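# Press a stapler's arm fully down and release it

## Task

Push the stapler's arm down to the bottom of its travel briefly (a firm push is required), then let it spring back up. The press counts only if the stapler stays upright and does not shift on the table; if it tips over or moves out of place, the task fails.

## Robot and tools

Robot: the upper body of a humanoid on a stand beyond the table's -x edge, facing roughly +x. Only its right arm (seven joints) and right hand move. The hand has a thumb and two fingers (index and middle). Its body may be slightly turned or tilted relative to the table.

Scene frame (used in results): z = 0 is the table top, +z up, +x across the table away from the robot, so the robot's right is -y. The table's near edge is at x = 0.18 m. The right shoulder sits about 0.28 m above the pelvis (which is 0.01 to 0.14 m above the table), 0.14 m toward -y and 0.06 m toward +x of the origin; the hand point cannot get more than 0.55 m from it. Reported positions can be off by a few centimetres, more at long reach.

Hand point and its axes: a point 0.06 m in front of the palm, where thumb tip and fingertips meet in a pinch. Its +y points out of the palm (the thumb side, where a grasped object sits), +z runs along the straightened fingers, +x runs across the palm from the index toward the middle finger. Flat fingers extend 0.095 m past the point along +z; the thumb tip is 0.035 m past it along +y. For approaching from above, turn the hand so +y faces down. A wrist camera and its clamp on the index side can bump into things.

Tool execute_actions, argument actions: one list of actions for the single arm. Each action is a list of 1 to 15 rows; each row is applied for one control step of 1/30 s, and if fewer than 15 rows are given, the last row is held for the remaining steps. Each row has 13 numbers, all in [-1, 1], in this order: dx, dy, dz, rx, ry, rz, thumb_0, thumb_1, thumb_2, middle_0, middle_1, index_0, index_1.
- dx, dy, dz, rx, ry, rz are an offset, not a pose: they are measured in the Hand target's own axes from the Hand target as it was when that action began. Every row of an action refers to that same start, not to the row before. The next action starts from the new Hand target, so repeating an offset moves further. Scale: 1.0 = 0.6 m for dx, dy, dz and 180 degrees for rotation; rx, ry, rz form a single rotation vector.
- The seven hand numbers are absolute motor goal angles, scaled between each hinge's limits. thumb_0 swivels the thumb (+60 degrees at +1, -60 at -1): toward +1 a bent thumb's tip heads to the middle finger side, toward -1 to the index side; it does not close. For the other six, +1 = open, -1 = closed: thumb_1 (+35 to -60 degrees, straight at +0.26) and thumb_2 (0 to -100) curl the thumb toward the fingers; each finger's _0 (0 to +90) bends at the knuckle and _1 (0 to +100) bends the tip link. Zero is a real command, so to keep the hand unchanged resend your previous seven hand numbers.
Argument cameras: names to include in the result (cam_head, cam_wrist); omitted, null or ["all"] gives all, [] gives none; an unknown name invalidates the call. An empty actions list just returns state and images.

Motion behaviour: each step the controller limits the commanded pose to within 70 mm and 16 degrees of the measured hand pose, then moves the joints toward it with damped inverse kinematics, favouring position. The arm lags its command and coasts briefly after an action; several actions in one call tend to fall short, as do long moves. Joint target speed is capped at 2.4 rad/s. Large hand rotations can swing the elbow. The hand often stops short of its target; waiting does not fix this, but a new action (even zeros) re-requests it, and a remaining gap can be sent as an offset. To stop pressing on something, command the target back beyond where the hand actually is.

Fingers act like soft springs toward their goal: they only press while the goal lies past the contact, harder the further past. A free hinge only moves once its goal is about 0.06 to 0.07 (0.17 for thumb_0) away and halts about that far short. Opening goals past hand_position releases a grip.

Result lines: end_effector_position (m) and end_effector_quat_wxyz in the scene frame; Hand target (your last commanded pose after clipping; next offsets start here); hand_goal and hand_position (same order and scale as the hand numbers); hand_torque_nm (positive toward -1); Joint positions, Joint velocities ("within noise" means the arm is still), and joint torques (total drive output including gravity, with per-unit offset, scale and noise; positive toward larger joint position). Joint ranges (rad), base to hand: shoulder pitch -2.800 to 2.670, shoulder roll -2.252 to 0.000, shoulder yaw -2.618 to 2.618, elbow -1.047 to 2.094, wrist roll -1.972 to 1.972, wrist pitch -1.614 to 1.614, wrist yaw -1.614 to 1.614. MOTOR HOT appears at 90 °C; at 120 °C an OVER-TEMPERATURE FAULT drops the arm for 30 to 60 s or more. Heat builds from holding loads, long reach, and pushing at unreachable poses.

Tool zoom_image: camera (cam_head or cam_wrist) and region [x0, y0, x1, y1] in pixels of that camera's latest image, origin top-left, at most 504 x 504. Both images are 896x504.

Tool finished_scene: argument scene, the number of the scene being ended. It is final; the stapler must be upright, in place and released afterward.

Avoid: tipping or sliding the stapler, striking it, slamming or very hard pushes, knocking anything off the table, and long pushes that overheat the arm. Press vertically on the stapler's arm, then lift to let it rise.

Each tool is called after "Emit:" in YAML: its name, and indented under it one key for each argument.

## Session

Emit:
execute_actions:
  actions: []

Scene clock: 0.00 s.
end_effector_position=(+0.2118, -0.1899, +0.2958) hand_goal=(+0.000, +0.263, +1.000, +1.000, +1.000, +1.000, +1.000) hand_position=(+0.000, +0.263, +1.000, +1.000, +1.000, +1.000, +1.000) hand_torque_nm=(+0.00, +0.00, +0.00, +0.00, +0.00, +0.00, +0.00) end_effector_quat_wxyz=(+0.710, -0.602, +0.178, -0.319)
Joint positions: [0.403 -0.922 -1.025 -0.576 0.135 -0.859 0.389]
Joint velocities: within noise
Joint torques (N m): no reading
Hand target: +0.2118, -0.1899, +0.2958; +0.710, -0.602, +0.178, -0.319

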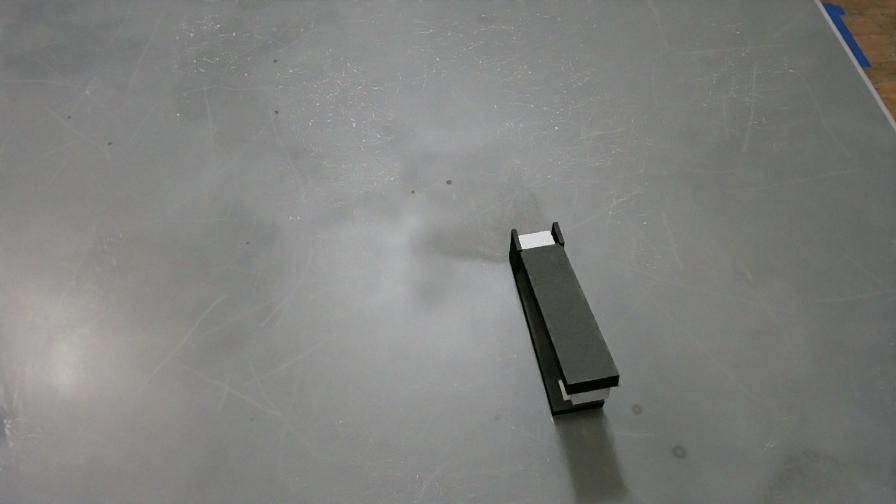

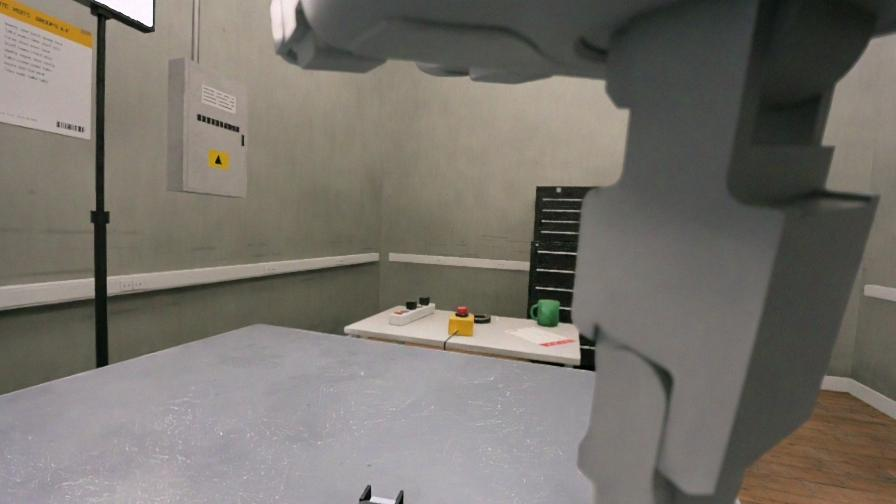

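Emit:
execute_actions:
  actions:
    - [[0,0,0,-0.02,0.01,0.008,0,0.263,1,0.9,1,0.9,1],[0,0,0,-0.04,0.02,0.016,0,0.5,1,0.7,1,0.7,1],[0,0,0,-0.06,0.03,0.024,0,0.8,1,0.6,1,0.6,1],[0,0,0,-0.074,0.039,0.03,0,1,1,0.5,1,0.5,1]]
    - [[0,0,0,-0.02,0.01,0.008,0,1,1,0.3,1,0.3,1],[0,0,0,-0.04,0.02,0.016,0,1,1,0.2,1,0.2,1],[0,0,0,-0.06,0.03,0.024,0,1,1,0.1,1,0.1,1],[0,0,0,-0.074,0.039,0.03,0,1,1,0,1,0,1]]
    - [[0,0,0,-0.02,0.01,0.008,0,1,1,-0.2,0.9,-0.2,0.9],[0,0,0,-0.04,0.02,0.016,0,1,1,-0.3,0.8,-0.3,0.8],[0,0,0,-0.06,0.03,0.024,0,1,1,-0.4,0.7,-0.4,0.7],[0,0,0,-0.074,0.039,0.03,0,1,1,-0.5,0.6,-0.5,0.6]]
    - [[0,0,0,-0.02,0.01,0.008,0,1,1,-0.6,0.5,-0.6,0.5],[0,0,0,-0.04,0.02,0.016,0,1,1,-0.7,0.4,-0.7,0.4],[0,0,0,-0.06,0.03,0.024,0,1,1,-0.8,0.3,-0.8,0.3],[0,0,0,-0.074,0.039,0.03,0,1,1,-1,0,-1,0]]
    - [[0,0,0,-0.02,0.01,0.008,0,1,1,-1,-0.2,-1,-0.2],[0,0,0,-0.04,0.02,0.016,0,1,1,-1,-0.4,-1,-0.4],[0,0,0,-0.06,0.03,0.024,0,1,1,-1,-0.5,-1,-0.5],[0,0,0,-0.074,0.039,0.03,0,1,1,-1,-0.6,-1,-0.6]]
    - [[0,0,0,-0.02,0.01,0.008,0,1,1,-1,-0.8,-1,-0.8],[0,0,0,-0.04,0.02,0.016,0,1,1,-1,-1,-1,-1],[0,0,0,-0.074,0.039,0.03,0,1,1,-1,-1,-1,-1]]

Scene clock: 13.60 s.
end_effector_position=(+0.2119, -0.1916, +0.2978) hand_goal=(+0.000, +1.000, +1.000, -1.000, -1.000, -1.000, -1.000) hand_position=(+0.000, +0.917, +1.000, -0.910, -0.938, -0.911, -0.938) hand_torque_nm=(+0.00, -0.11, +0.00, +0.11, +0.08, +0.11, +0.08) end_effector_quat_wxyz=(-0.193, +0.694, -0.679, +0.143)
Joint positions: [0.787 -2.009 -1.523 -0.556 0.455 0.839 1.248]
Joint velocities: within noise
Joint torques (N m): [-3.18 -1.14 -2.5 0.64 0.04 -0.24 -0.43]
Hand target: +0.2112, -0.1887, +0.2996; -0.199, +0.700, -0.670, +0.145 (last step not sent: back at the drive's target)
Off the commanded pose: 0.003 m, 9 deg.
pose unreachable: on one or more control steps of this call, first in action 5 (counted from 0), an arm could not follow its commanded pose, so it was not sent that pose on those steps. It may still have moved: this result reports where it is.
cause: moving toward the commanded pose would bring two parts of the arm too close to each other (its forearm and its thumb, with joints 6 (wrist pitch) and 7 (wrist yaw) between them).

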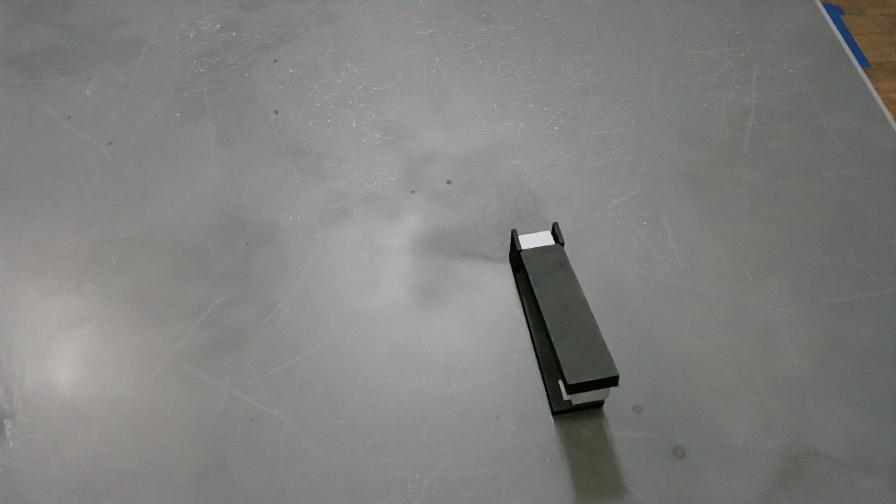

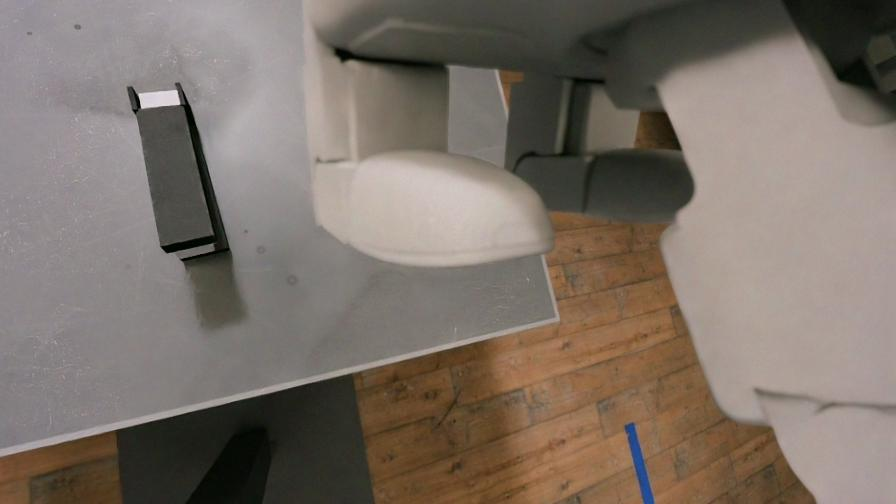

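Emit:
execute_actions:
  actions:
    - [[-0.015,-0.016,0.025,0,0,0,0,0.6,1,-1,-1,-1,-1],[-0.03,-0.032,0.05,0,0,0,0,0.4,1,-1,-1,-1,-1],[-0.045,-0.048,0.075,0,0,0,0,0.263,1,-1,-1,-1,-1]]
    - [[-0.015,-0.016,0.025,0,0,0,0,0.263,1,-1,-1,-1,-1],[-0.03,-0.032,0.05,0,0,0,0,0.263,1,-1,-1,-1,-1],[-0.045,-0.048,0.075,0,0,0,0,0.263,1,-1,-1,-1,-1]]

Scene clock: 18.60 s.
end_effector_position=(+0.3027, -0.1266, +0.2575) hand_goal=(+0.000, +0.263, +1.000, -1.000, -1.000, -1.000, -1.000) hand_position=(+0.000, +0.310, +1.000, -0.913, -0.939, -0.913, -0.939) hand_torque_nm=(+0.00, +0.06, +0.00, +0.11, +0.08, +0.11, +0.08) end_effector_quat_wxyz=(-0.413, +0.641, -0.628, +0.158)
Joint positions: [1.105 -2.219 -1.584 -0.387 0.766 0.614 0.42]
Joint velocities: within noise
Joint torques (N m): [-2.7 0.44 -1.93 1.57 0.09 -0.67 -0.77]
Hand target: +0.3010, -0.1260, +0.2512; -0.283, +0.682, -0.658, +0.150
Off the commanded pose: 0.007 m, 26 deg; orientation clipped.
joint sent to its limit — joint 2 (shoulder roll), lower limit. The joint targets are off in orientation, not in position.

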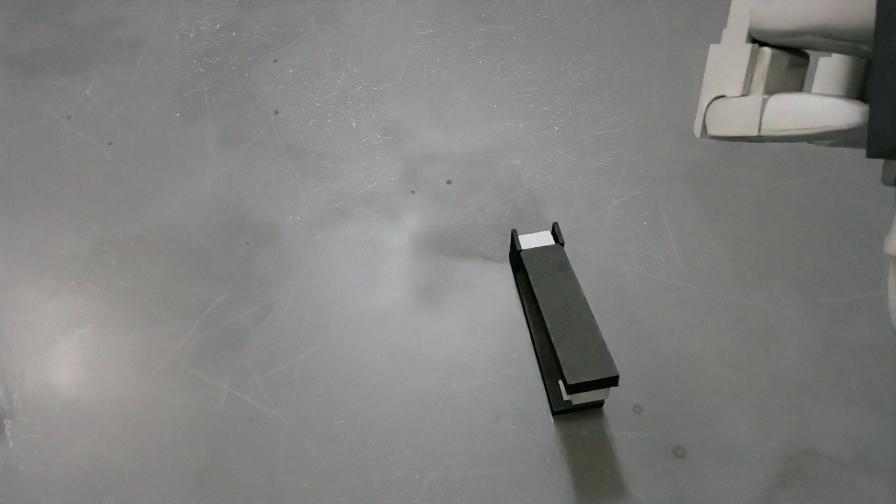

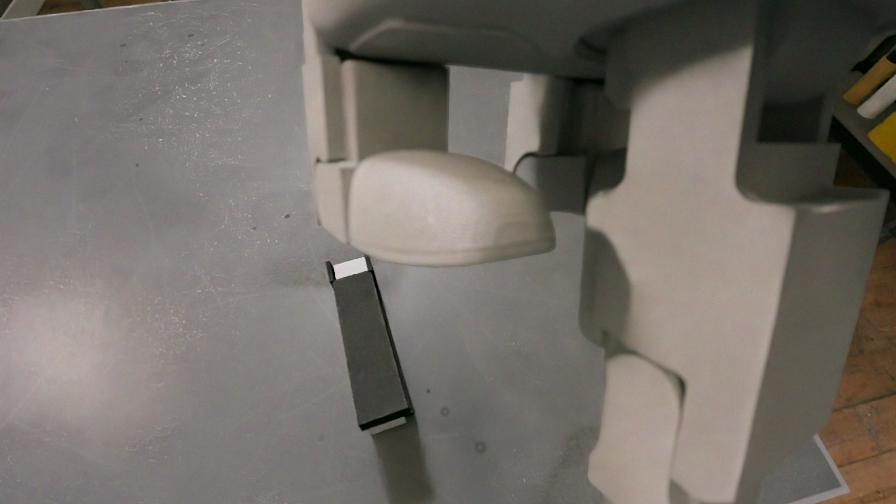

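Emit:
execute_actions:
  actions:
    - [[0.004,0.006,0.02,0,0,0,0,0.263,1,-1,-1,-1,-1],[0.009,0.012,0.045,0,0,0,0,0.263,1,-1,-1,-1,-1],[0.014,0.018,0.068,0,0,0,0,0.263,1,-1,-1,-1,-1]]
    - [[0.004,0.006,0.02,0,0,0,0,0.263,1,-1,-1,-1,-1],[0.009,0.012,0.045,0,0,0,0,0.263,1,-1,-1,-1,-1],[0.014,0.018,0.068,0,0,0,0,0.263,1,-1,-1,-1,-1]]
    - [[0,0,0,0,0,0,0,0.263,1,-1,-1,-1,-1]]

Scene clock: 27.97 s.
end_effector_position=(+0.3327, -0.1272, +0.1750) hand_goal=(+0.000, +0.263, +1.000, -1.000, -1.000, -1.000, -1.000) hand_position=(+0.000, +0.310, +1.000, -0.922, -0.939, -0.922, -0.939) hand_torque_nm=(+0.00, +0.06, +0.00, +0.10, +0.08, +0.10, +0.08) end_effector_quat_wxyz=(+0.575, -0.525, +0.593, -0.206)
Joint positions: [1.676 -2.217 -1.541 -0.358 0.625 0.158 -0.367]
Joint velocities: within noise
Joint torques (N m): [-2.61 1.95 -3.13 0.54 -0.2 -0.96 -0.96]
Hand target: +0.3348, -0.1241, +0.1722; +0.465, -0.599, +0.627, -0.181
Off the commanded pose: 0.005 m, 21 deg; orientation clipped; orientation clipped at the end of an earlier action of this call.
joint sent to its limit — joint 2 (shoulder roll), lower limit. The joint targets are off in orientation, not in position.

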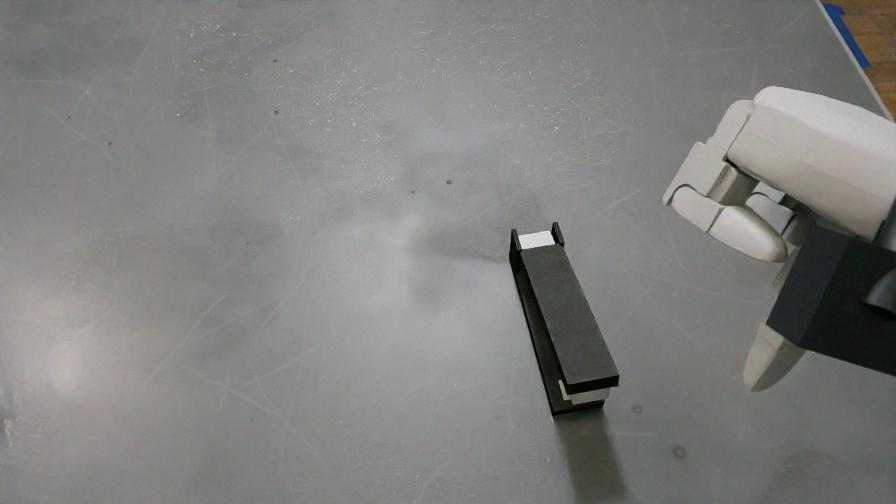

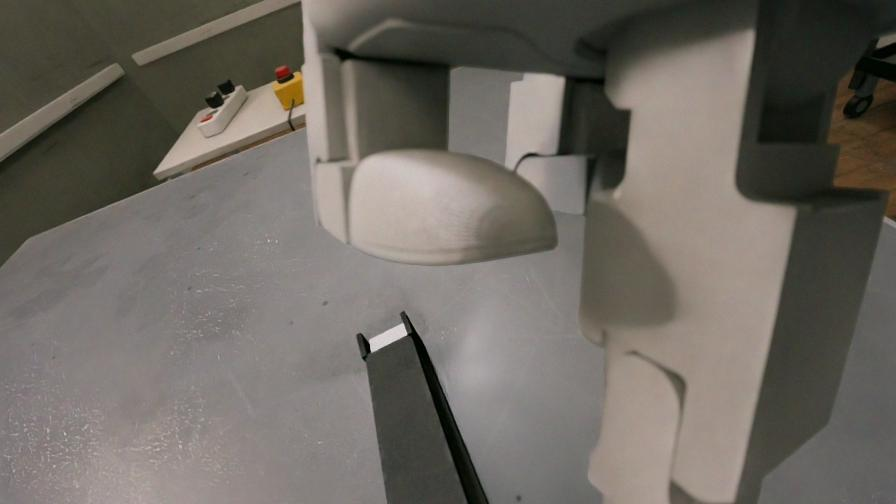

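Emit:
execute_actions:
  actions:
    - [[-0.001,-0.007,-0.034,0,0,0,0,0.263,1,-1,-1,-1,-1],[-0.001,-0.015,-0.068,0,0,0,0,0.263,1,-1,-1,-1,-1],[-0.002,-0.022,-0.102,0,0,0,0,0.263,1,-1,-1,-1,-1]]
    - [[-0.001,-0.007,-0.034,0,0,0,0,0.263,1,-1,-1,-1,-1],[-0.001,-0.015,-0.068,0,0,0,0,0.263,1,-1,-1,-1,-1],[-0.002,-0.022,-0.102,0,0,0,0,0.263,1,-1,-1,-1,-1]]
    - [[-0.001,-0.007,-0.034,0,0,0,0,0.263,1,-1,-1,-1,-1],[-0.001,-0.015,-0.068,0,0,0,0,0.263,1,-1,-1,-1,-1],[-0.002,-0.022,-0.102,0,0,0,0,0.263,1,-1,-1,-1,-1]]
  cameras: ["cam_head"]

Emit:
execute_actions:
  actions:
    - [[0,0,0,0.026,-0.023,-0.024,0,0.263,1,-1,-1,-1,-1],[0,0,0,0.052,-0.047,-0.048,0,0.263,1,-1,-1,-1,-1]]
    - [[0,0,0,0.026,-0.023,-0.024,0,0.263,1,-1,-1,-1,-1],[0,0,0,0.052,-0.047,-0.048,0,0.263,1,-1,-1,-1,-1]]
    - [[0,0,0,0.026,-0.023,-0.024,0,0.263,1,-1,-1,-1,-1],[0,0,0,0.052,-0.047,-0.048,0,0.263,1,-1,-1,-1,-1]]
    - [[0,0,0,0.026,-0.023,-0.024,0,0.263,1,-1,-1,-1,-1],[0,0,0,0.052,-0.047,-0.048,0,0.263,1,-1,-1,-1,-1]]
    - [[0,0,0,0.026,-0.023,-0.024,0,0.263,1,-1,-1,-1,-1],[0,0,0,0.052,-0.047,-0.048,0,0.263,1,-1,-1,-1,-1]]
  cameras: ["cam_head"]

Scene clock: 39.53 s.
end_effector_position=(+0.2095, -0.1900, +0.2932) hand_goal=(+0.000, +0.263, +1.000, -1.000, -1.000, -1.000, -1.000) hand_position=(+0.000, +0.309, +1.000, -0.924, -0.939, -0.924, -0.939) hand_torque_nm=(+0.00, +0.06, +0.00, +0.09, +0.08, +0.09, +0.08) end_effector_quat_wxyz=(-0.459, +0.601, -0.630, +0.179)
Joint positions: [1.294 -1.448 -1.878 -0.753 0.827 0.351 0.593]
Joint velocities: within noise
Joint torques (N m): [-1 0.28 -2.49 3.02 0.23 -0.6 -0.45]
Hand target: +0.2107, -0.1899, +0.2969; -0.465, +0.599, -0.627, +0.181
Off the commanded pose: 0.004 m, 1 deg.
Images, in order (width x height): cam_head 896x504.

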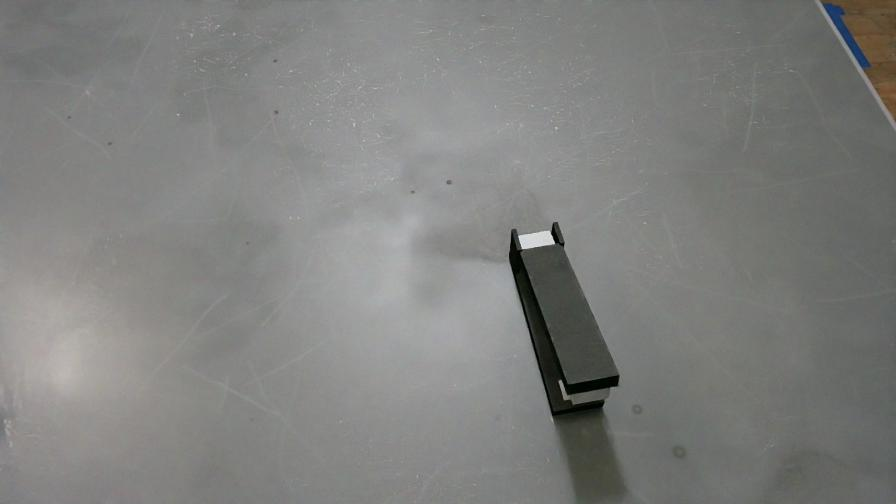

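Scene clock: 42.23 s.
end_effector_position=(+0.2105, -0.1882, +0.2988) hand_goal=(+0.000, +0.263, +1.000, -1.000, -1.000, -1.000, -1.000) hand_position=(+0.000, +0.309, +1.000, -0.937, -0.939, -0.937, -0.939) hand_torque_nm=(+0.00, +0.06, +0.00, +0.08, +0.08, +0.08, +0.08) end_effector_quat_wxyz=(+0.742, -0.578, +0.052, -0.335)
Joint positions: [0.518 -1.02 -1.023 -0.424 -0.246 -1.143 -0.228]
Joint velocities: within noise
Joint torques (N m): [0.19 -2.51 -1.33 0.53 0.62 0.2 -1.08]
Hand target: +0.2107, -0.1899, +0.2969; +0.743, -0.575, +0.056, -0.337
Off the commanded pose: 0.003 m, 1 deg.
Images, in order (width x height): cam_head 896x504.

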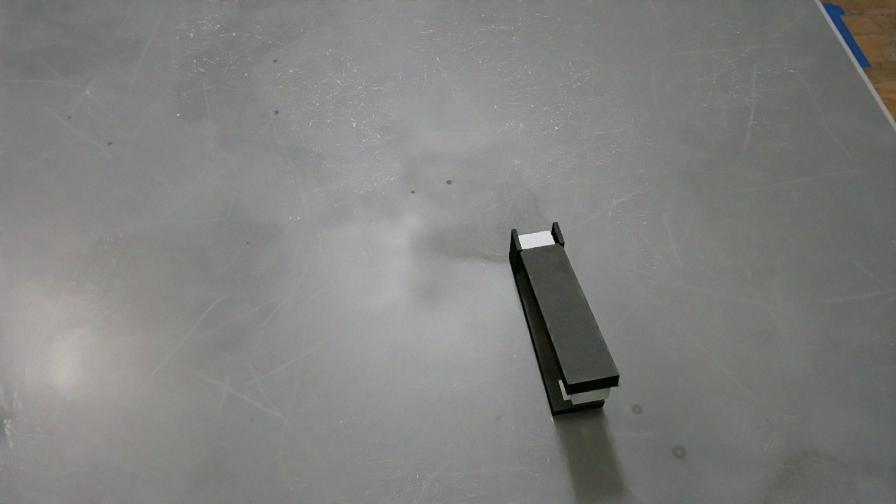

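Emit:
execute_actions:
  actions:
    - [[0,0,0,-0.018,0.038,0.005,0,0.263,1,-1,-1,-1,-1],[0,0,0,-0.037,0.077,0.0095,0,0.263,1,-1,-1,-1,-1]]
    - [[0,0,0,-0.018,0.038,0.005,0,0.263,1,-1,-1,-1,-1],[0,0,0,-0.037,0.077,0.0095,0,0.263,1,-1,-1,-1,-1]]
    - [[0,0,0,-0.018,0.038,0.005,0,0.263,1,-1,-1,-1,-1],[0,0,0,-0.037,0.077,0.0095,0,0.263,1,-1,-1,-1,-1]]
    - [[0,0,0,-0.018,0.038,0.005,0,0.263,1,-1,-1,-1,-1],[0,0,0,-0.037,0.077,0.0095,0,0.263,1,-1,-1,-1,-1]]
    - [[0.006,0.025,0.028,0,0,0,0,0.263,1,-1,-1,-1,-1],[0.011,0.05,0.056,0,0,0,0,0.263,1,-1,-1,-1,-1]]
    - [[0.006,0.025,0.028,0,0,0,0,0.263,1,-1,-1,-1,-1],[0.011,0.05,0.056,0,0,0,0,0.263,1,-1,-1,-1,-1]]
    - [[0.006,0.025,0.028,0,0,0,0,0.263,1,-1,-1,-1,-1],[0.011,0.05,0.056,0,0,0,0,0.263,1,-1,-1,-1,-1]]

Scene clock: 51.23 s.
end_effector_position=(+0.3115, -0.2074, +0.2091) hand_goal=(+0.000, +0.263, +1.000, -1.000, -1.000, -1.000, -1.000) hand_position=(+0.000, +0.309, +1.000, -0.938, -0.939, -0.938, -0.939) hand_torque_nm=(+0.00, +0.06, +0.00, +0.08, +0.08, +0.08, +0.08) end_effector_quat_wxyz=(+0.508, -0.500, +0.498, -0.493)
Joint positions: [1.86 -1.952 -1.706 -0.874 0.408 0.852 -0.736]
Joint velocities: within noise
Joint torques (N m): [-2.02 1.82 -1.78 0.74 -0.76 0.02 -1.15]
Hand target: +0.3122, -0.2069, +0.2071; +0.508, -0.502, +0.496, -0.494
Off the commanded pose: 0.002 m, 0 deg; orientation clipped at the end of an earlier action of this call.

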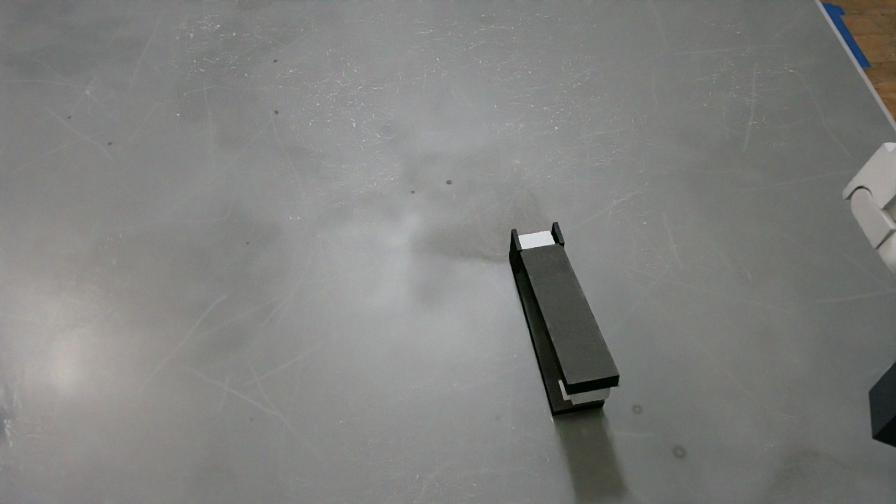

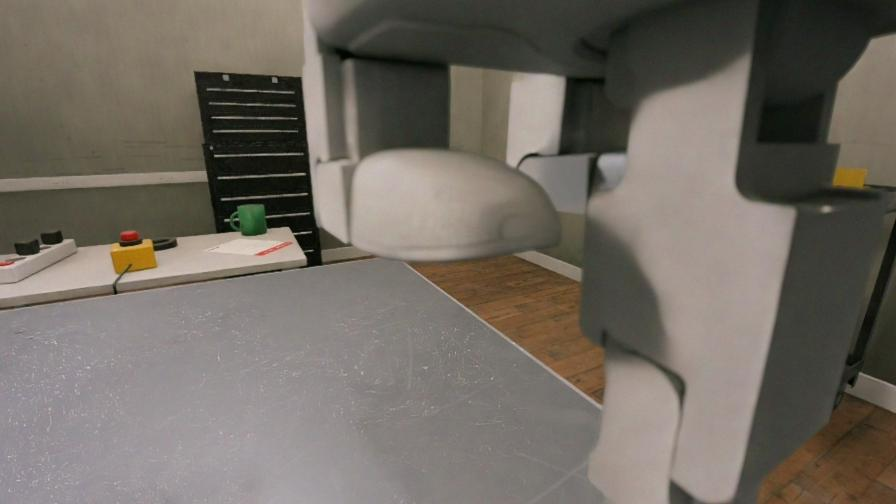

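Emit:
execute_actions:
  actions:
    - [[-0.006,-0.025,-0.028,0,0,0,0,0.263,1,-1,-1,-1,-1],[-0.011,-0.05,-0.056,0,0,0,0,0.263,1,-1,-1,-1,-1]]
    - [[-0.006,-0.025,-0.028,0,0,0,0,0.263,1,-1,-1,-1,-1],[-0.011,-0.05,-0.056,0,0,0,0,0.263,1,-1,-1,-1,-1]]
    - [[-0.006,-0.025,-0.028,0,0,0,0,0.263,1,-1,-1,-1,-1],[-0.011,-0.05,-0.056,0,0,0,0,0.263,1,-1,-1,-1,-1]]
    - [[0,0,0,0.018,-0.038,-0.005,0,0.263,1,-1,-1,-1,-1],[0,0,0,0.037,-0.077,-0.0095,0,0.263,1,-1,-1,-1,-1]]
    - [[0,0,0,0.018,-0.038,-0.005,0,0.263,1,-1,-1,-1,-1],[0,0,0,0.037,-0.077,-0.0095,0,0.263,1,-1,-1,-1,-1]]
    - [[0,0,0,0.018,-0.038,-0.005,0,0.263,1,-1,-1,-1,-1],[0,0,0,0.037,-0.077,-0.0095,0,0.263,1,-1,-1,-1,-1]]
    - [[0,0,0,0.018,-0.038,-0.005,0,0.263,1,-1,-1,-1,-1],[0,0,0,0.037,-0.077,-0.0095,0,0.263,1,-1,-1,-1,-1]]
  cameras: []

Scene clock: 60.90 s.
end_effector_position=(+0.2108, -0.1899, +0.2988) hand_goal=(+0.000, +0.263, +1.000, -1.000, -1.000, -1.000, -1.000) hand_position=(+0.000, +0.309, +1.000, -0.938, -0.939, -0.938, -0.939) hand_torque_nm=(+0.00, +0.06, +0.00, +0.08, +0.08, +0.08, +0.08) end_effector_quat_wxyz=(+0.746, -0.573, +0.053, -0.335)
Joint positions: [1.816 -1.291 -1.534 -0.556 -0.654 -0.607 -1.374]
Joint velocities: within noise
Joint torques (N m): [0.35 1.39 -1.33 1.5 0.42 0.09 -1.09]
Hand target: +0.2107, -0.1899, +0.2969; +0.747, -0.574, +0.053, -0.331
Off the commanded pose: 0.002 m, 0 deg.
No camera images: "cameras" was empty.

Emit:
execute_actions:
  actions:
    - [[0,0,0,0.032,0.018,0.019,0,0.263,1,-1,-1,-1,-1],[0,0,0,0.0646,0.0362,0.0382,0,0.263,1,-1,-1,-1,-1]]
    - [[0,0,0,0.032,0.018,0.019,0,0.263,1,-1,-1,-1,-1],[0,0,0,0.0646,0.0362,0.0382,0,0.263,1,-1,-1,-1,-1]]
    - [[0,0,0,0.032,0.018,0.019,0,0.263,1,-1,-1,-1,-1],[0,0,0,0.0646,0.0362,0.0382,0,0.263,1,-1,-1,-1,-1]]
    - [[0,0,0,0.032,0.018,0.019,0,0.263,1,-1,-1,-1,-1],[0,0,0,0.0646,0.0362,0.0382,0,0.263,1,-1,-1,-1,-1]]
    - [[0,0,0,0.032,0.018,0.019,0,0.263,1,-1,-1,-1,-1],[0,0,0,0.0646,0.0362,0.0382,0,0.263,1,-1,-1,-1,-1]]
    - [[0,0,0,0.032,0.018,0.019,0,0.263,1,-1,-1,-1,-1],[0,0,0,0.0646,0.0362,0.0382,0,0.263,1,-1,-1,-1,-1]]
  cameras: []

Scene clock: 67.83 s.
end_effector_position=(+0.2116, -0.1900, +0.2949) hand_goal=(+0.000, +0.263, +1.000, -1.000, -1.000, -1.000, -1.000) hand_position=(+0.000, +0.309, +1.000, -0.948, -0.941, -0.948, -0.941) hand_torque_nm=(+0.00, +0.06, +0.00, +0.06, +0.08, +0.06, +0.08) end_effector_quat_wxyz=(+0.934, +0.111, +0.272, -0.202)
Joint positions: [0.359 -0.984 0.114 -0.399 -0.365 -0.947 -1.629]
Joint velocities: within noise
Joint torques (N m): [-0.09 -2.47 -1.22 -3.18 0.53 -0.63 -0.18]
Hand target: +0.2107, -0.1899, +0.2969; +0.934, +0.123, +0.272, -0.197
Off the commanded pose: 0.002 m, 2 deg.
joint sent to its limit — joint 7 (wrist yaw), lower limit. The joint targets still meet the commanded pose.
No camera images: "cameras" was empty.

Emit:
execute_actions:
  actions:
    - [[0,0,0,-0.019,0.039,0.005,0,0.263,1,-1,-1,-1,-1],[0,0,0,-0.038,0.0785,0.009,0,0.263,1,-1,-1,-1,-1]]
    - [[0,0,0,-0.019,0.039,0.005,0,0.263,1,-1,-1,-1,-1],[0,0,0,-0.038,0.0785,0.009,0,0.263,1,-1,-1,-1,-1]]
    - [[0,0,0,-0.019,0.039,0.005,0,0.263,1,-1,-1,-1,-1],[0,0,0,-0.038,0.0785,0.009,0,0.263,1,-1,-1,-1,-1]]
    - [[0,0,0,-0.019,0.039,0.005,0,0.263,1,-1,-1,-1,-1],[0,0,0,-0.038,0.0785,0.009,0,0.263,1,-1,-1,-1,-1]]
    - [[0.028,0.008,0.033,0,0,0,0,0.263,1,-1,-1,-1,-1],[0.056,0.017,0.067,0,0,0,0,0.263,1,-1,-1,-1,-1]]
    - [[0.028,0.008,0.033,0,0,0,0,0.263,1,-1,-1,-1,-1],[0.056,0.017,0.067,0,0,0,0,0.263,1,-1,-1,-1,-1]]
    - [[0.028,0.008,0.033,0,0,0,0,0.263,1,-1,-1,-1,-1],[0.056,0.017,0.067,0,0,0,0,0.263,1,-1,-1,-1,-1]]

Scene clock: 75.00 s.
end_effector_position=(+0.3314, -0.1602, +0.2000) hand_goal=(+0.000, +0.263, +1.000, -1.000, -1.000, -1.000, -1.000) hand_position=(+0.000, +0.309, +1.000, -0.948, -0.941, -0.948, -0.941) hand_torque_nm=(+0.00, +0.06, +0.00, +0.06, +0.08, +0.06, +0.08) end_effector_quat_wxyz=(+0.673, -0.019, +0.739, -0.023)
Joint positions: [2.099 -2.215 -1.398 -0.2 1.305 -0.861 -0.647]
Joint velocities: within noise
Joint torques (N m): [-1.95 3.1 -2.47 0.63 -0.13 -1.12 0.06]
Hand target: +0.3311, -0.1589, +0.1960; +0.707, +0.000, +0.708, +0.001
Off the commanded pose: 0.004 m, 6 deg.
joint sent to its limit — joint 2 (shoulder roll), lower limit. The joint targets are off in orientation, not in position.

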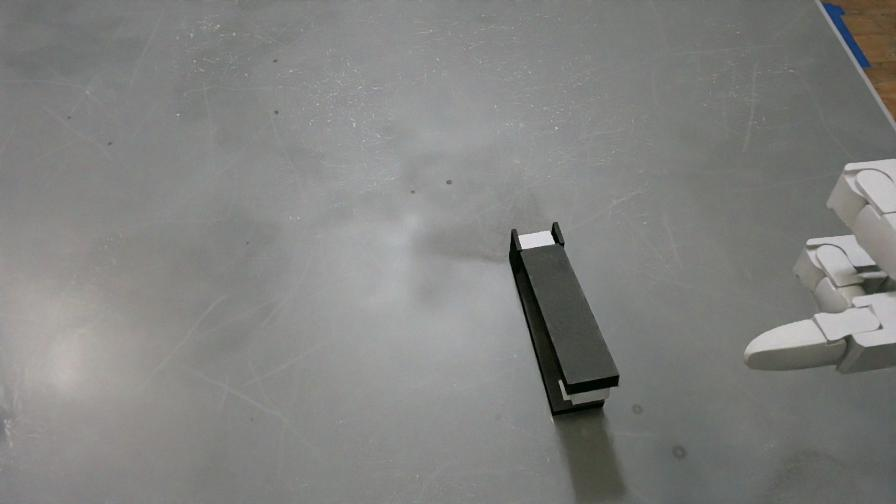

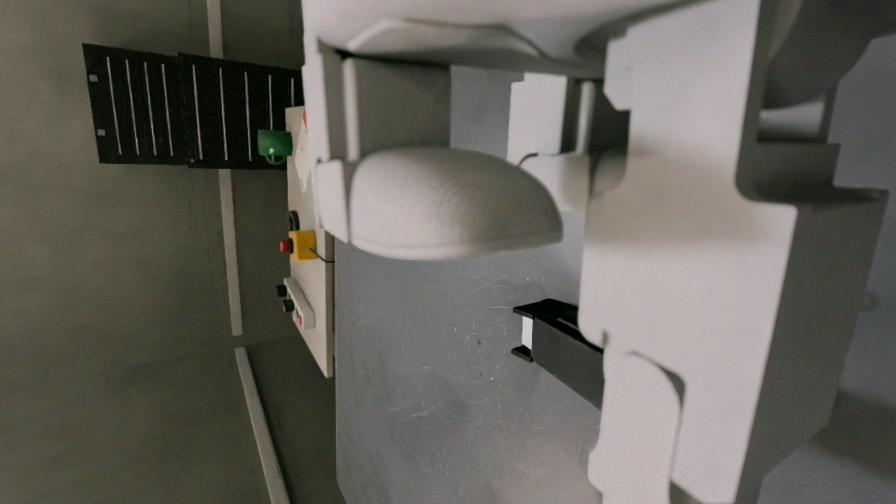

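Emit:
execute_actions:
  actions:
    - [[-0.028,-0.008,-0.033,0,0,0,0,0.263,1,-1,-1,-1,-1],[-0.056,-0.017,-0.067,0,0,0,0,0.263,1,-1,-1,-1,-1]]
    - [[-0.028,-0.008,-0.033,0,0,0,0,0.263,1,-1,-1,-1,-1],[-0.056,-0.017,-0.067,0,0,0,0,0.263,1,-1,-1,-1,-1]]
    - [[-0.028,-0.008,-0.033,0,0,0,0,0.263,1,-1,-1,-1,-1],[-0.056,-0.017,-0.067,0,0,0,0,0.263,1,-1,-1,-1,-1]]
  cameras: []

Emit:
execute_actions:
  actions:
    - [[0,0,0,0,-0.03,0,0,0.263,1,-1,-1,-1,-1],[0,0,0,0,-0.077,0,0,0.263,1,-1,-1,-1,-1]]
    - [[0,0,0,0,-0.03,0,0,0.263,1,-1,-1,-1,-1],[0,0,0,0,-0.077,0,0,0.263,1,-1,-1,-1,-1]]
    - [[0,0,0,0,-0.03,0,0,0.263,1,-1,-1,-1,-1],[0,0,0,0,-0.077,0,0,0.263,1,-1,-1,-1,-1]]
    - [[0,0,0,0,-0.03,0,0,0.263,1,-1,-1,-1,-1],[0,0,0,0,-0.077,0,0,0.263,1,-1,-1,-1,-1]]
    - [[0,0,0,0,0,0,0,0.263,1,-1,-1,-1,-1]]
  cameras: []

Scene clock: 82.10 s.
end_effector_position=(+0.2111, -0.1869, +0.2965) hand_goal=(+0.000, +0.263, +1.000, -1.000, -1.000, -1.000, -1.000) hand_position=(+0.000, +0.309, +1.000, -0.948, -0.941, -0.948, -0.941) hand_torque_nm=(+0.00, +0.06, +0.00, +0.06, +0.08, +0.06, +0.08) end_effector_quat_wxyz=(+0.708, -0.003, +0.706, +0.008)
Joint positions: [2.35 -1.529 -1.176 -0.684 0.993 -1.353 -0.554]
Joint velocities: within noise
Joint torques (N m): [0.35 4.87 -0.69 -0.35 0.3 -1.76 0.09]
Hand target: +0.2107, -0.1899, +0.2969; +0.707, +0.000, +0.708, +0.001
Off the commanded pose: 0.003 m, 1 deg.
No camera images: "cameras" was empty.

Scene clock: 84.80 s.
end_effector_position=(+0.2109, -0.1901, +0.2978) hand_goal=(+0.000, +0.263, +1.000, -1.000, -1.000, -1.000, -1.000) hand_position=(+0.000, +0.309, +1.000, -0.948, -0.941, -0.948, -0.941) hand_torque_nm=(+0.00, +0.06, +0.00, +0.06, +0.08, +0.06, +0.08) end_effector_quat_wxyz=(+0.954, -0.002, +0.300, +0.000)
Joint positions: [0.134 -1.283 0.263 -0.056 -0.319 -1.492 -1.589]
Joint velocities: within noise
Joint torques (N m): [-1.35 -3.48 -1.67 -0.24 0.31 -0.68 -0.14]
Hand target: +0.2107, -0.1899, +0.2969; +0.955, +0.001, +0.298, +0.001
Off the commanded pose: 0.001 m, 0 deg.
No camera images: "cameras" was empty.

Emit:
execute_actions:
  actions:
    - [[0.025,0,0.017,0,0,0,0,0.263,1,-1,-1,-1,-1],[0.073,0,0.05,0,0,0,0,0.263,1,-1,-1,-1,-1]]
    - [[0.025,0,0.017,0,0,0,0,0.263,1,-1,-1,-1,-1],[0.073,0,0.05,0,0,0,0,0.263,1,-1,-1,-1,-1]]
    - [[0.025,0,0.017,0,0,0,0,0.263,1,-1,-1,-1,-1],[0.073,0,0.05,0,0,0,0,0.263,1,-1,-1,-1,-1]]
    - [[0,0,0,0,0,0,0,0.263,1,-1,-1,-1,-1]]
  cameras: []

Scene clock: 89.33 s.
end_effector_position=(+0.3707, -0.1917, +0.3008) hand_goal=(+0.000, +0.263, +1.000, -1.000, -1.000, -1.000, -1.000) hand_position=(+0.000, +0.309, +1.000, -0.949, -0.941, -0.949, -0.941) hand_torque_nm=(+0.00, +0.06, +0.00, +0.06, +0.08, +0.06, +0.08) end_effector_quat_wxyz=(+0.950, +0.000, +0.309, -0.049)
Joint positions: [-1.009 -1.013 1.399 0.843 0.845 -1.64 -0.882]
Joint velocities: within noise
Joint torques (N m): [-3.43 -3.12 -1.98 -0.06 0.8 -0.98 -0.07]
Hand target: +0.3699, -0.1896, +0.2962; +0.955, +0.001, +0.298, +0.001
Off the commanded pose: 0.005 m, 6 deg.
joint sent to its limit — joint 6 (wrist pitch), lower limit. The joint targets are off in orientation, not in position.
No camera images: "cameras" was empty.

Emit:
execute_actions:
  actions:
    - [[0,0,0,0,0.04,0,0,0.263,1,-1,-1,-1,-1],[0,0,0,0,0.08,0,0,0.263,1,-1,-1,-1,-1]]
    - [[0,0,0,0,0.04,0,0,0.263,1,-1,-1,-1,-1],[0,0,0,0,0.08,0,0,0.263,1,-1,-1,-1,-1]]
    - [[0,0,0,0,0.04,0,0,0.263,1,-1,-1,-1,-1],[0,0,0,0,0.08,0,0,0.263,1,-1,-1,-1,-1]]
    - [[0,0,0,0,0.04,0,0,0.263,1,-1,-1,-1,-1],[0,0,0,0,0.08,0,0,0.263,1,-1,-1,-1,-1]]
  cameras: []

Emit:
execute_actions:
  actions:
    - [[0,0,0,0,0.04,0,0,0.263,1,-1,-1,-1,-1],[0,0,0,0,0.08,0,0,0.263,1,-1,-1,-1,-1]]
    - [[0,0,0,0,0.04,0,0,0.263,1,-1,-1,-1,-1],[0,0,0,0,0.08,0,0,0.263,1,-1,-1,-1,-1]]
    - [[0,0,0,0,0.04,0,0,0.263,1,-1,-1,-1,-1],[0,0,0,0,0.08,0,0,0.263,1,-1,-1,-1,-1]]
    - [[0,0,0,0,0.04,0,0,0.263,1,-1,-1,-1,-1],[0,0,0,0,0.08,0,0,0.263,1,-1,-1,-1,-1]]

Scene clock: 94.33 s.
end_effector_position=(+0.3680, -0.1886, +0.2888) hand_goal=(+0.000, +0.263, +1.000, -1.000, -1.000, -1.000, -1.000) hand_position=(+0.000, +0.309, +1.000, -0.949, -0.941, -0.949, -0.941) hand_torque_nm=(+0.00, +0.06, +0.00, +0.06, +0.08, +0.06, +0.08) end_effector_quat_wxyz=(+0.686, -0.002, +0.727, +0.002)
Joint positions: [-1.377 -1.766 1.658 -0.307 1.677 -0.543 -0.328]
Joint velocities: within noise
Joint torques (N m): [-4.3 -3.8 -3.1 1.2 0.31 -1.19 0.07]
Hand target: +0.3699, -0.1896, +0.2962; +0.693, +0.000, +0.721, +0.001
Off the commanded pose: 0.008 m, 1 deg.
No camera images: "cameras" was empty.

Scene clock: 96.57 s.
end_effector_position=(+0.3681, -0.1936, +0.2888) hand_goal=(+0.000, +0.263, +1.000, -1.000, -1.000, -1.000, -1.000) hand_position=(+0.000, +0.309, +1.000, -0.949, -0.941, -0.949, -0.941) hand_torque_nm=(+0.00, +0.06, +0.00, +0.06, +0.08, +0.06, +0.08) end_effector_quat_wxyz=(+0.251, +0.002, +0.968, -0.004)
Joint positions: [-1.826 -1.411 1.24 0.488 1.982 1.351 -0.319]
Joint velocities: within noise
Joint torques (N m): [-6.08 -1.05 -2.56 1.27 0.46 -0.56 -0.01]
Hand target: +0.3699, -0.1896, +0.2962; +0.260, -0.001, +0.966, +0.001
Off the commanded pose: 0.009 m, 1 deg.
joint sent to its limit — joint 5 (wrist roll), upper limit. The joint targets still meet the commanded pose.

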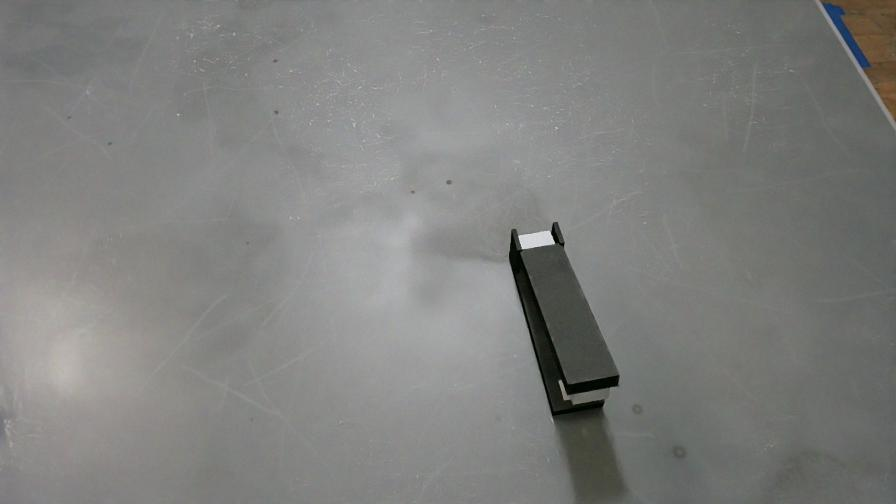

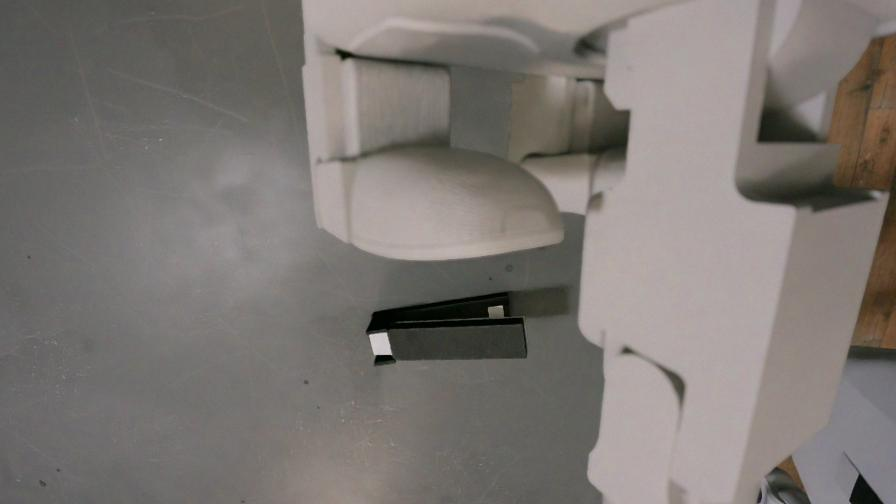

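Emit:
execute_actions:
  actions:
    - [[0.028,0.025,0.015,0,0,0,0,0.263,1,-1,-1,-1,-1],[0.056,0.05,0.03,0,0,0,0,0.263,1,-1,-1,-1,-1]]
    - [[0.028,0.025,0.015,0,0,0,0,0.263,1,-1,-1,-1,-1],[0.056,0.05,0.03,0,0,0,0,0.263,1,-1,-1,-1,-1]]
    - [[0.028,0.025,0.015,0,0,0,0,0.263,1,-1,-1,-1,-1],[0.056,0.05,0.03,0,0,0,0,0.263,1,-1,-1,-1,-1]]
    - [[0,0,0,0,0,-0.04,0,0.263,1,-1,-1,-1,-1],[0,0,0,0,0,-0.08,0,0.263,1,-1,-1,-1,-1]]
    - [[0,0,0,0,0,-0.04,0,0.263,1,-1,-1,-1,-1],[0,0,0,0,0,-0.08,0,0.263,1,-1,-1,-1,-1]]
    - [[0,0,0,0,0,-0.04,0,0.263,1,-1,-1,-1,-1],[0,0,0,0,0,-0.08,0,0.263,1,-1,-1,-1,-1]]

Scene clock: 104.23 s.
end_effector_position=(+0.3094, -0.1019, +0.1970) hand_goal=(+0.000, +0.263, +1.000, -1.000, -1.000, -1.000, -1.000) hand_position=(+0.000, +0.306, +1.000, -0.949, -0.942, -0.949, -0.942) hand_torque_nm=(+0.00, +0.06, +0.00, +0.06, +0.08, +0.06, +0.08) end_effector_quat_wxyz=(+0.237, -0.349, +0.902, -0.096)
Joint positions: [-1.36 -1.035 0.676 -0.082 1.629 1.58 -0.539]
Joint velocities: within noise
Joint torques (N m): [-5.85 -2.25 -2.31 -0.99 -0.07 -0.36 -0.06]
Hand target: +0.3097, -0.0995, +0.1991; +0.242, -0.356, +0.897, -0.095
Off the commanded pose: 0.003 m, 1 deg.
joint sent to its limit — joint 6 (wrist pitch), upper limit. The joint targets still meet the commanded pose.

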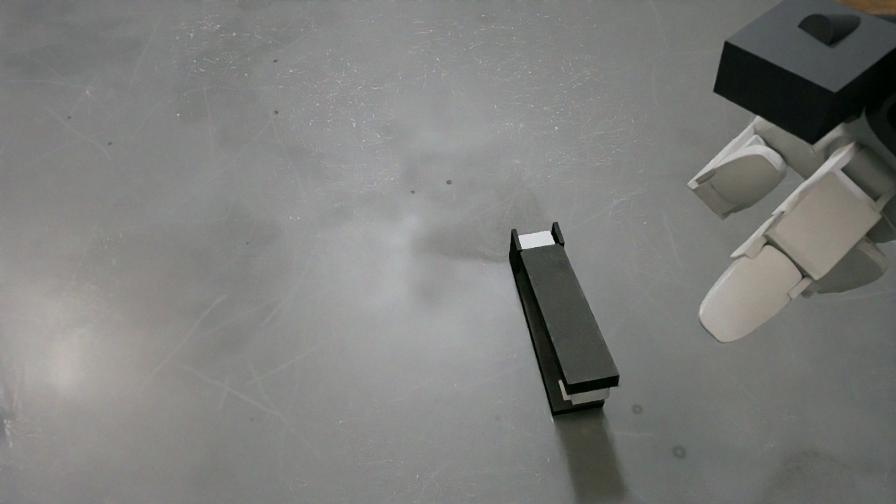

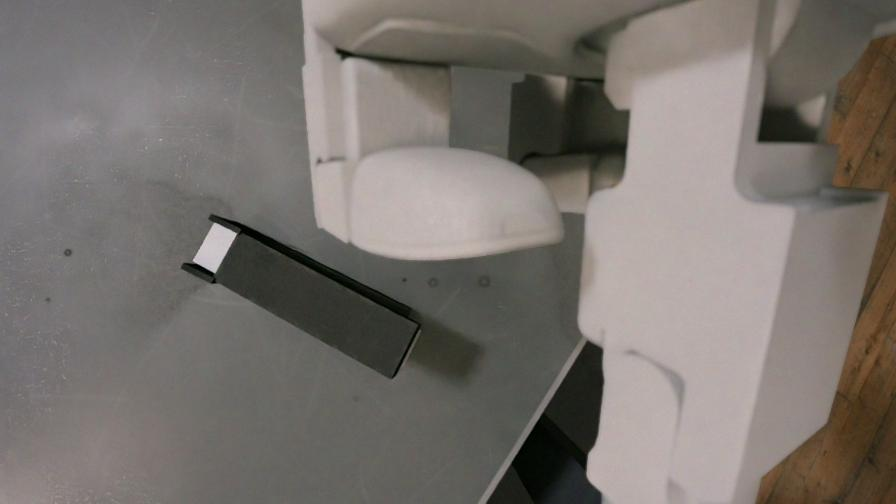

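Emit:
execute_actions:
  actions:
    - [[-0.03,0.05,0.02,0,0,0,0,0.263,1,-1,-1,-1,-1],[-0.062,0.102,0.043,0,0,0,0,0.263,1,-1,-1,-1,-1]]

Scene clock: 108.40 s.
end_effector_position=(+0.3065, -0.0326, +0.1637) hand_goal=(+0.000, +0.263, +1.000, -1.000, -1.000, -1.000, -1.000) hand_position=(+0.000, +0.306, +1.000, -0.949, -0.942, -0.949, -0.942) hand_torque_nm=(+0.00, +0.06, +0.00, +0.06, +0.08, +0.06, +0.08) end_effector_quat_wxyz=(+0.234, -0.357, +0.900, -0.090)
Joint positions: [-1.36 -0.735 0.805 0.051 1.958 1.447 -1.073]
Joint velocities: within noise
Joint torques (N m): [-7.94 -1.95 -1.58 -0.06 0.48 -0.68 -0.33]
Hand target: +0.3097, -0.0294, +0.1695; +0.242, -0.356, +0.897, -0.095
Off the commanded pose: 0.007 m, 1 deg.

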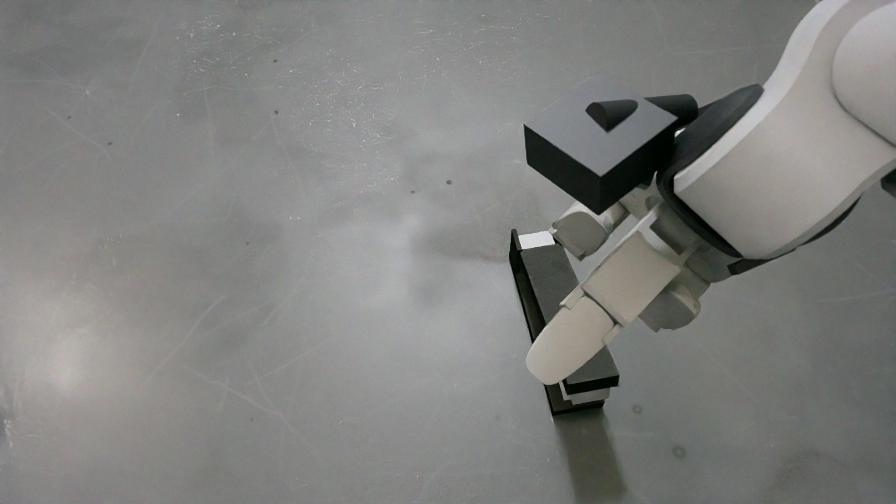

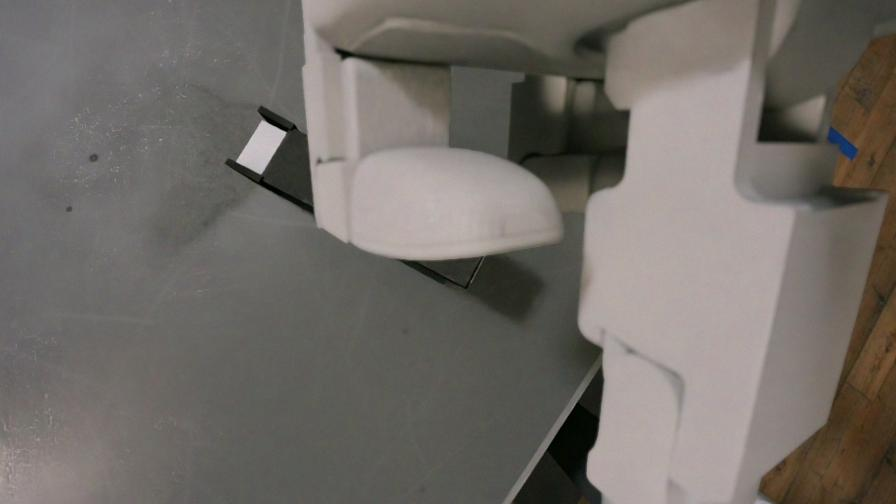

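Emit:
execute_actions:
  actions:
    - [[0.015,0.014,0.036,0,0,0,0,0.263,1,-1,-1,-1,-1],[0.03,0.028,0.072,0,0,0,0,0.263,1,-1,-1,-1,-1]]

Scene clock: 116.13 s.
end_effector_position=(+0.3114, -0.0301, +0.1222) hand_goal=(+0.000, +0.263, +1.000, -1.000, -1.000, -1.000, -1.000) hand_position=(+0.000, +0.306, +1.000, -0.949, -0.942, -0.949, -0.942) hand_torque_nm=(+0.00, +0.06, +0.00, +0.06, +0.08, +0.06, +0.08) end_effector_quat_wxyz=(+0.245, -0.354, +0.898, -0.095)
Joint positions: [-1.236 -0.676 0.828 0.029 1.596 1.361 -0.849]
Joint velocities: within noise
Joint torques (N m): [-5.43 -1.74 -1.65 -1.03 -0.02 -0.69 -0.07]
Hand target: +0.3101, -0.0294, +0.1197; +0.242, -0.356, +0.897, -0.095
Off the commanded pose: 0.003 m, 0 deg.

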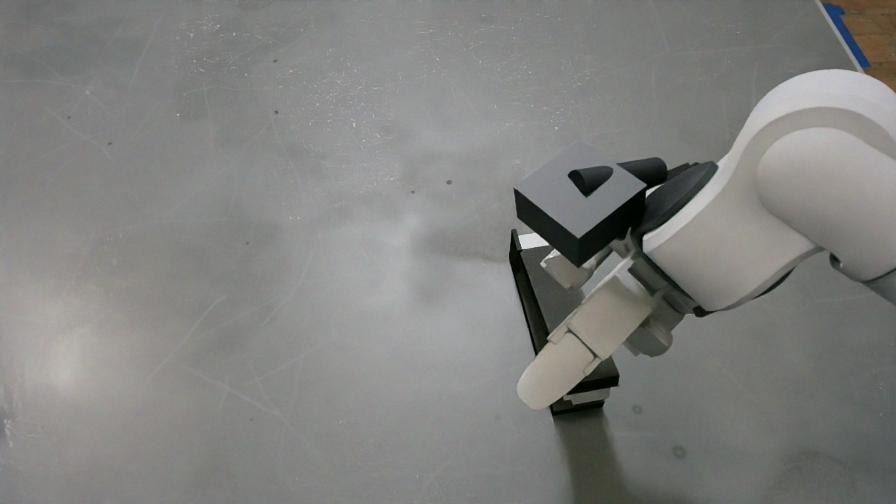

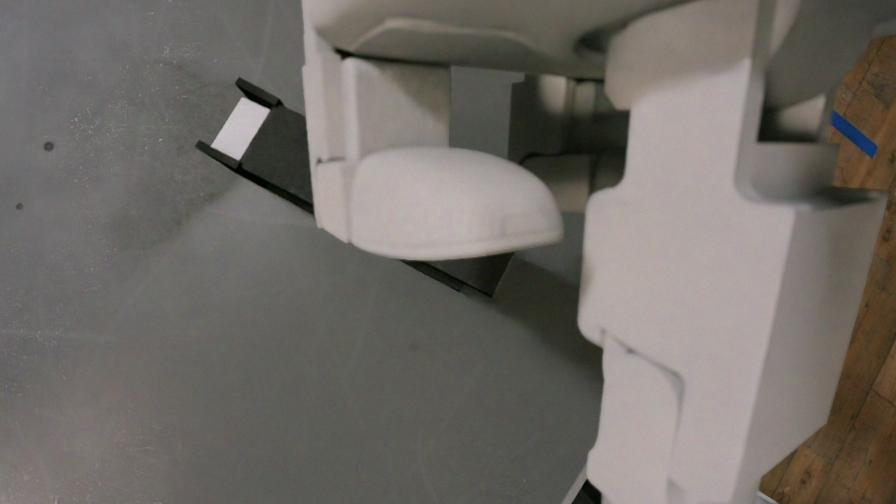

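Emit:
execute_actions:
  actions:
    - [[0.01,0.02,0.012,0,0,0,0,0.263,1,-1,-1,-1,-1],[0.023,0.05,0.028,0,0,0,0,0.263,1,-1,-1,-1,-1]]

Emit:
zoom_image:
  camera: "cam_head"
  region: [450, 200, 750, 450]

Scene clock: 117.97 s.
end_effector_position=(+0.2927, -0.0169, +0.0920) hand_goal=(+0.000, +0.263, +1.000, -1.000, -1.000, -1.000, -1.000) hand_position=(+0.000, +0.306, +1.000, -0.949, -0.942, -0.949, -0.942) hand_torque_nm=(+0.00, +0.06, +0.00, +0.06, +0.08, +0.06, +0.08) end_effector_quat_wxyz=(+0.245, -0.357, +0.897, -0.094)
Joint positions: [-1.128 -0.616 0.876 -0.019 1.565 1.276 -0.934]
Joint velocities: within noise
Joint torques (N m): [-5 -1.62 -1.71 -1.07 0.01 -0.68 -0.08]
Hand target: +0.2921, -0.0169, +0.0899; +0.242, -0.356, +0.897, -0.095
Off the commanded pose: 0.002 m, 0 deg.

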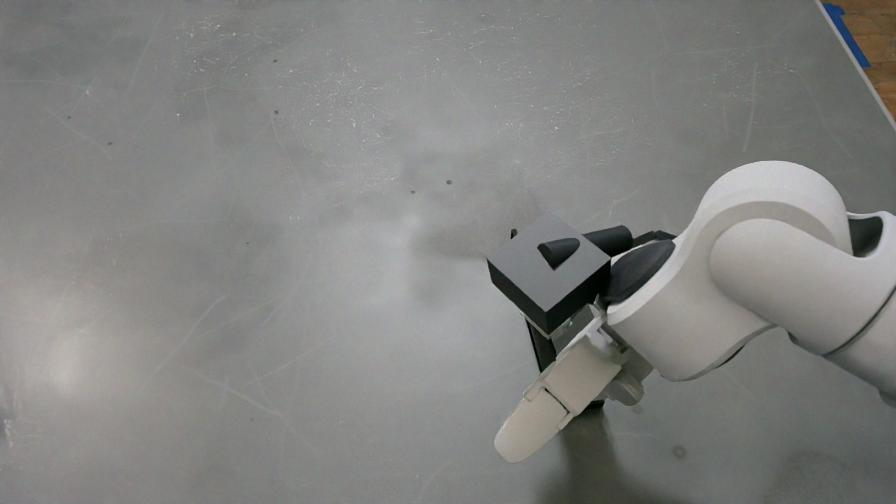

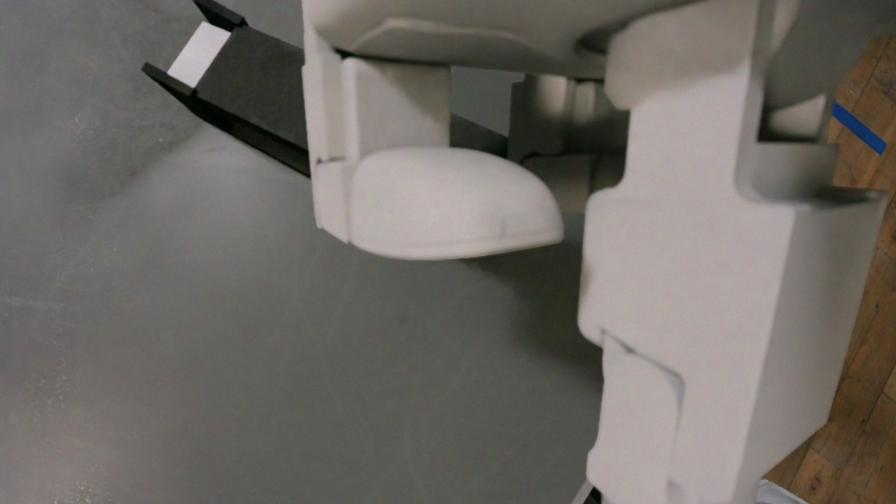

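Scaled by 1.680 from the camera's 896x504 image, which has a finer 1280x720 frame.

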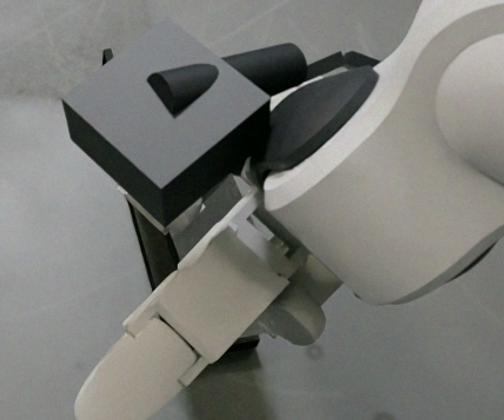

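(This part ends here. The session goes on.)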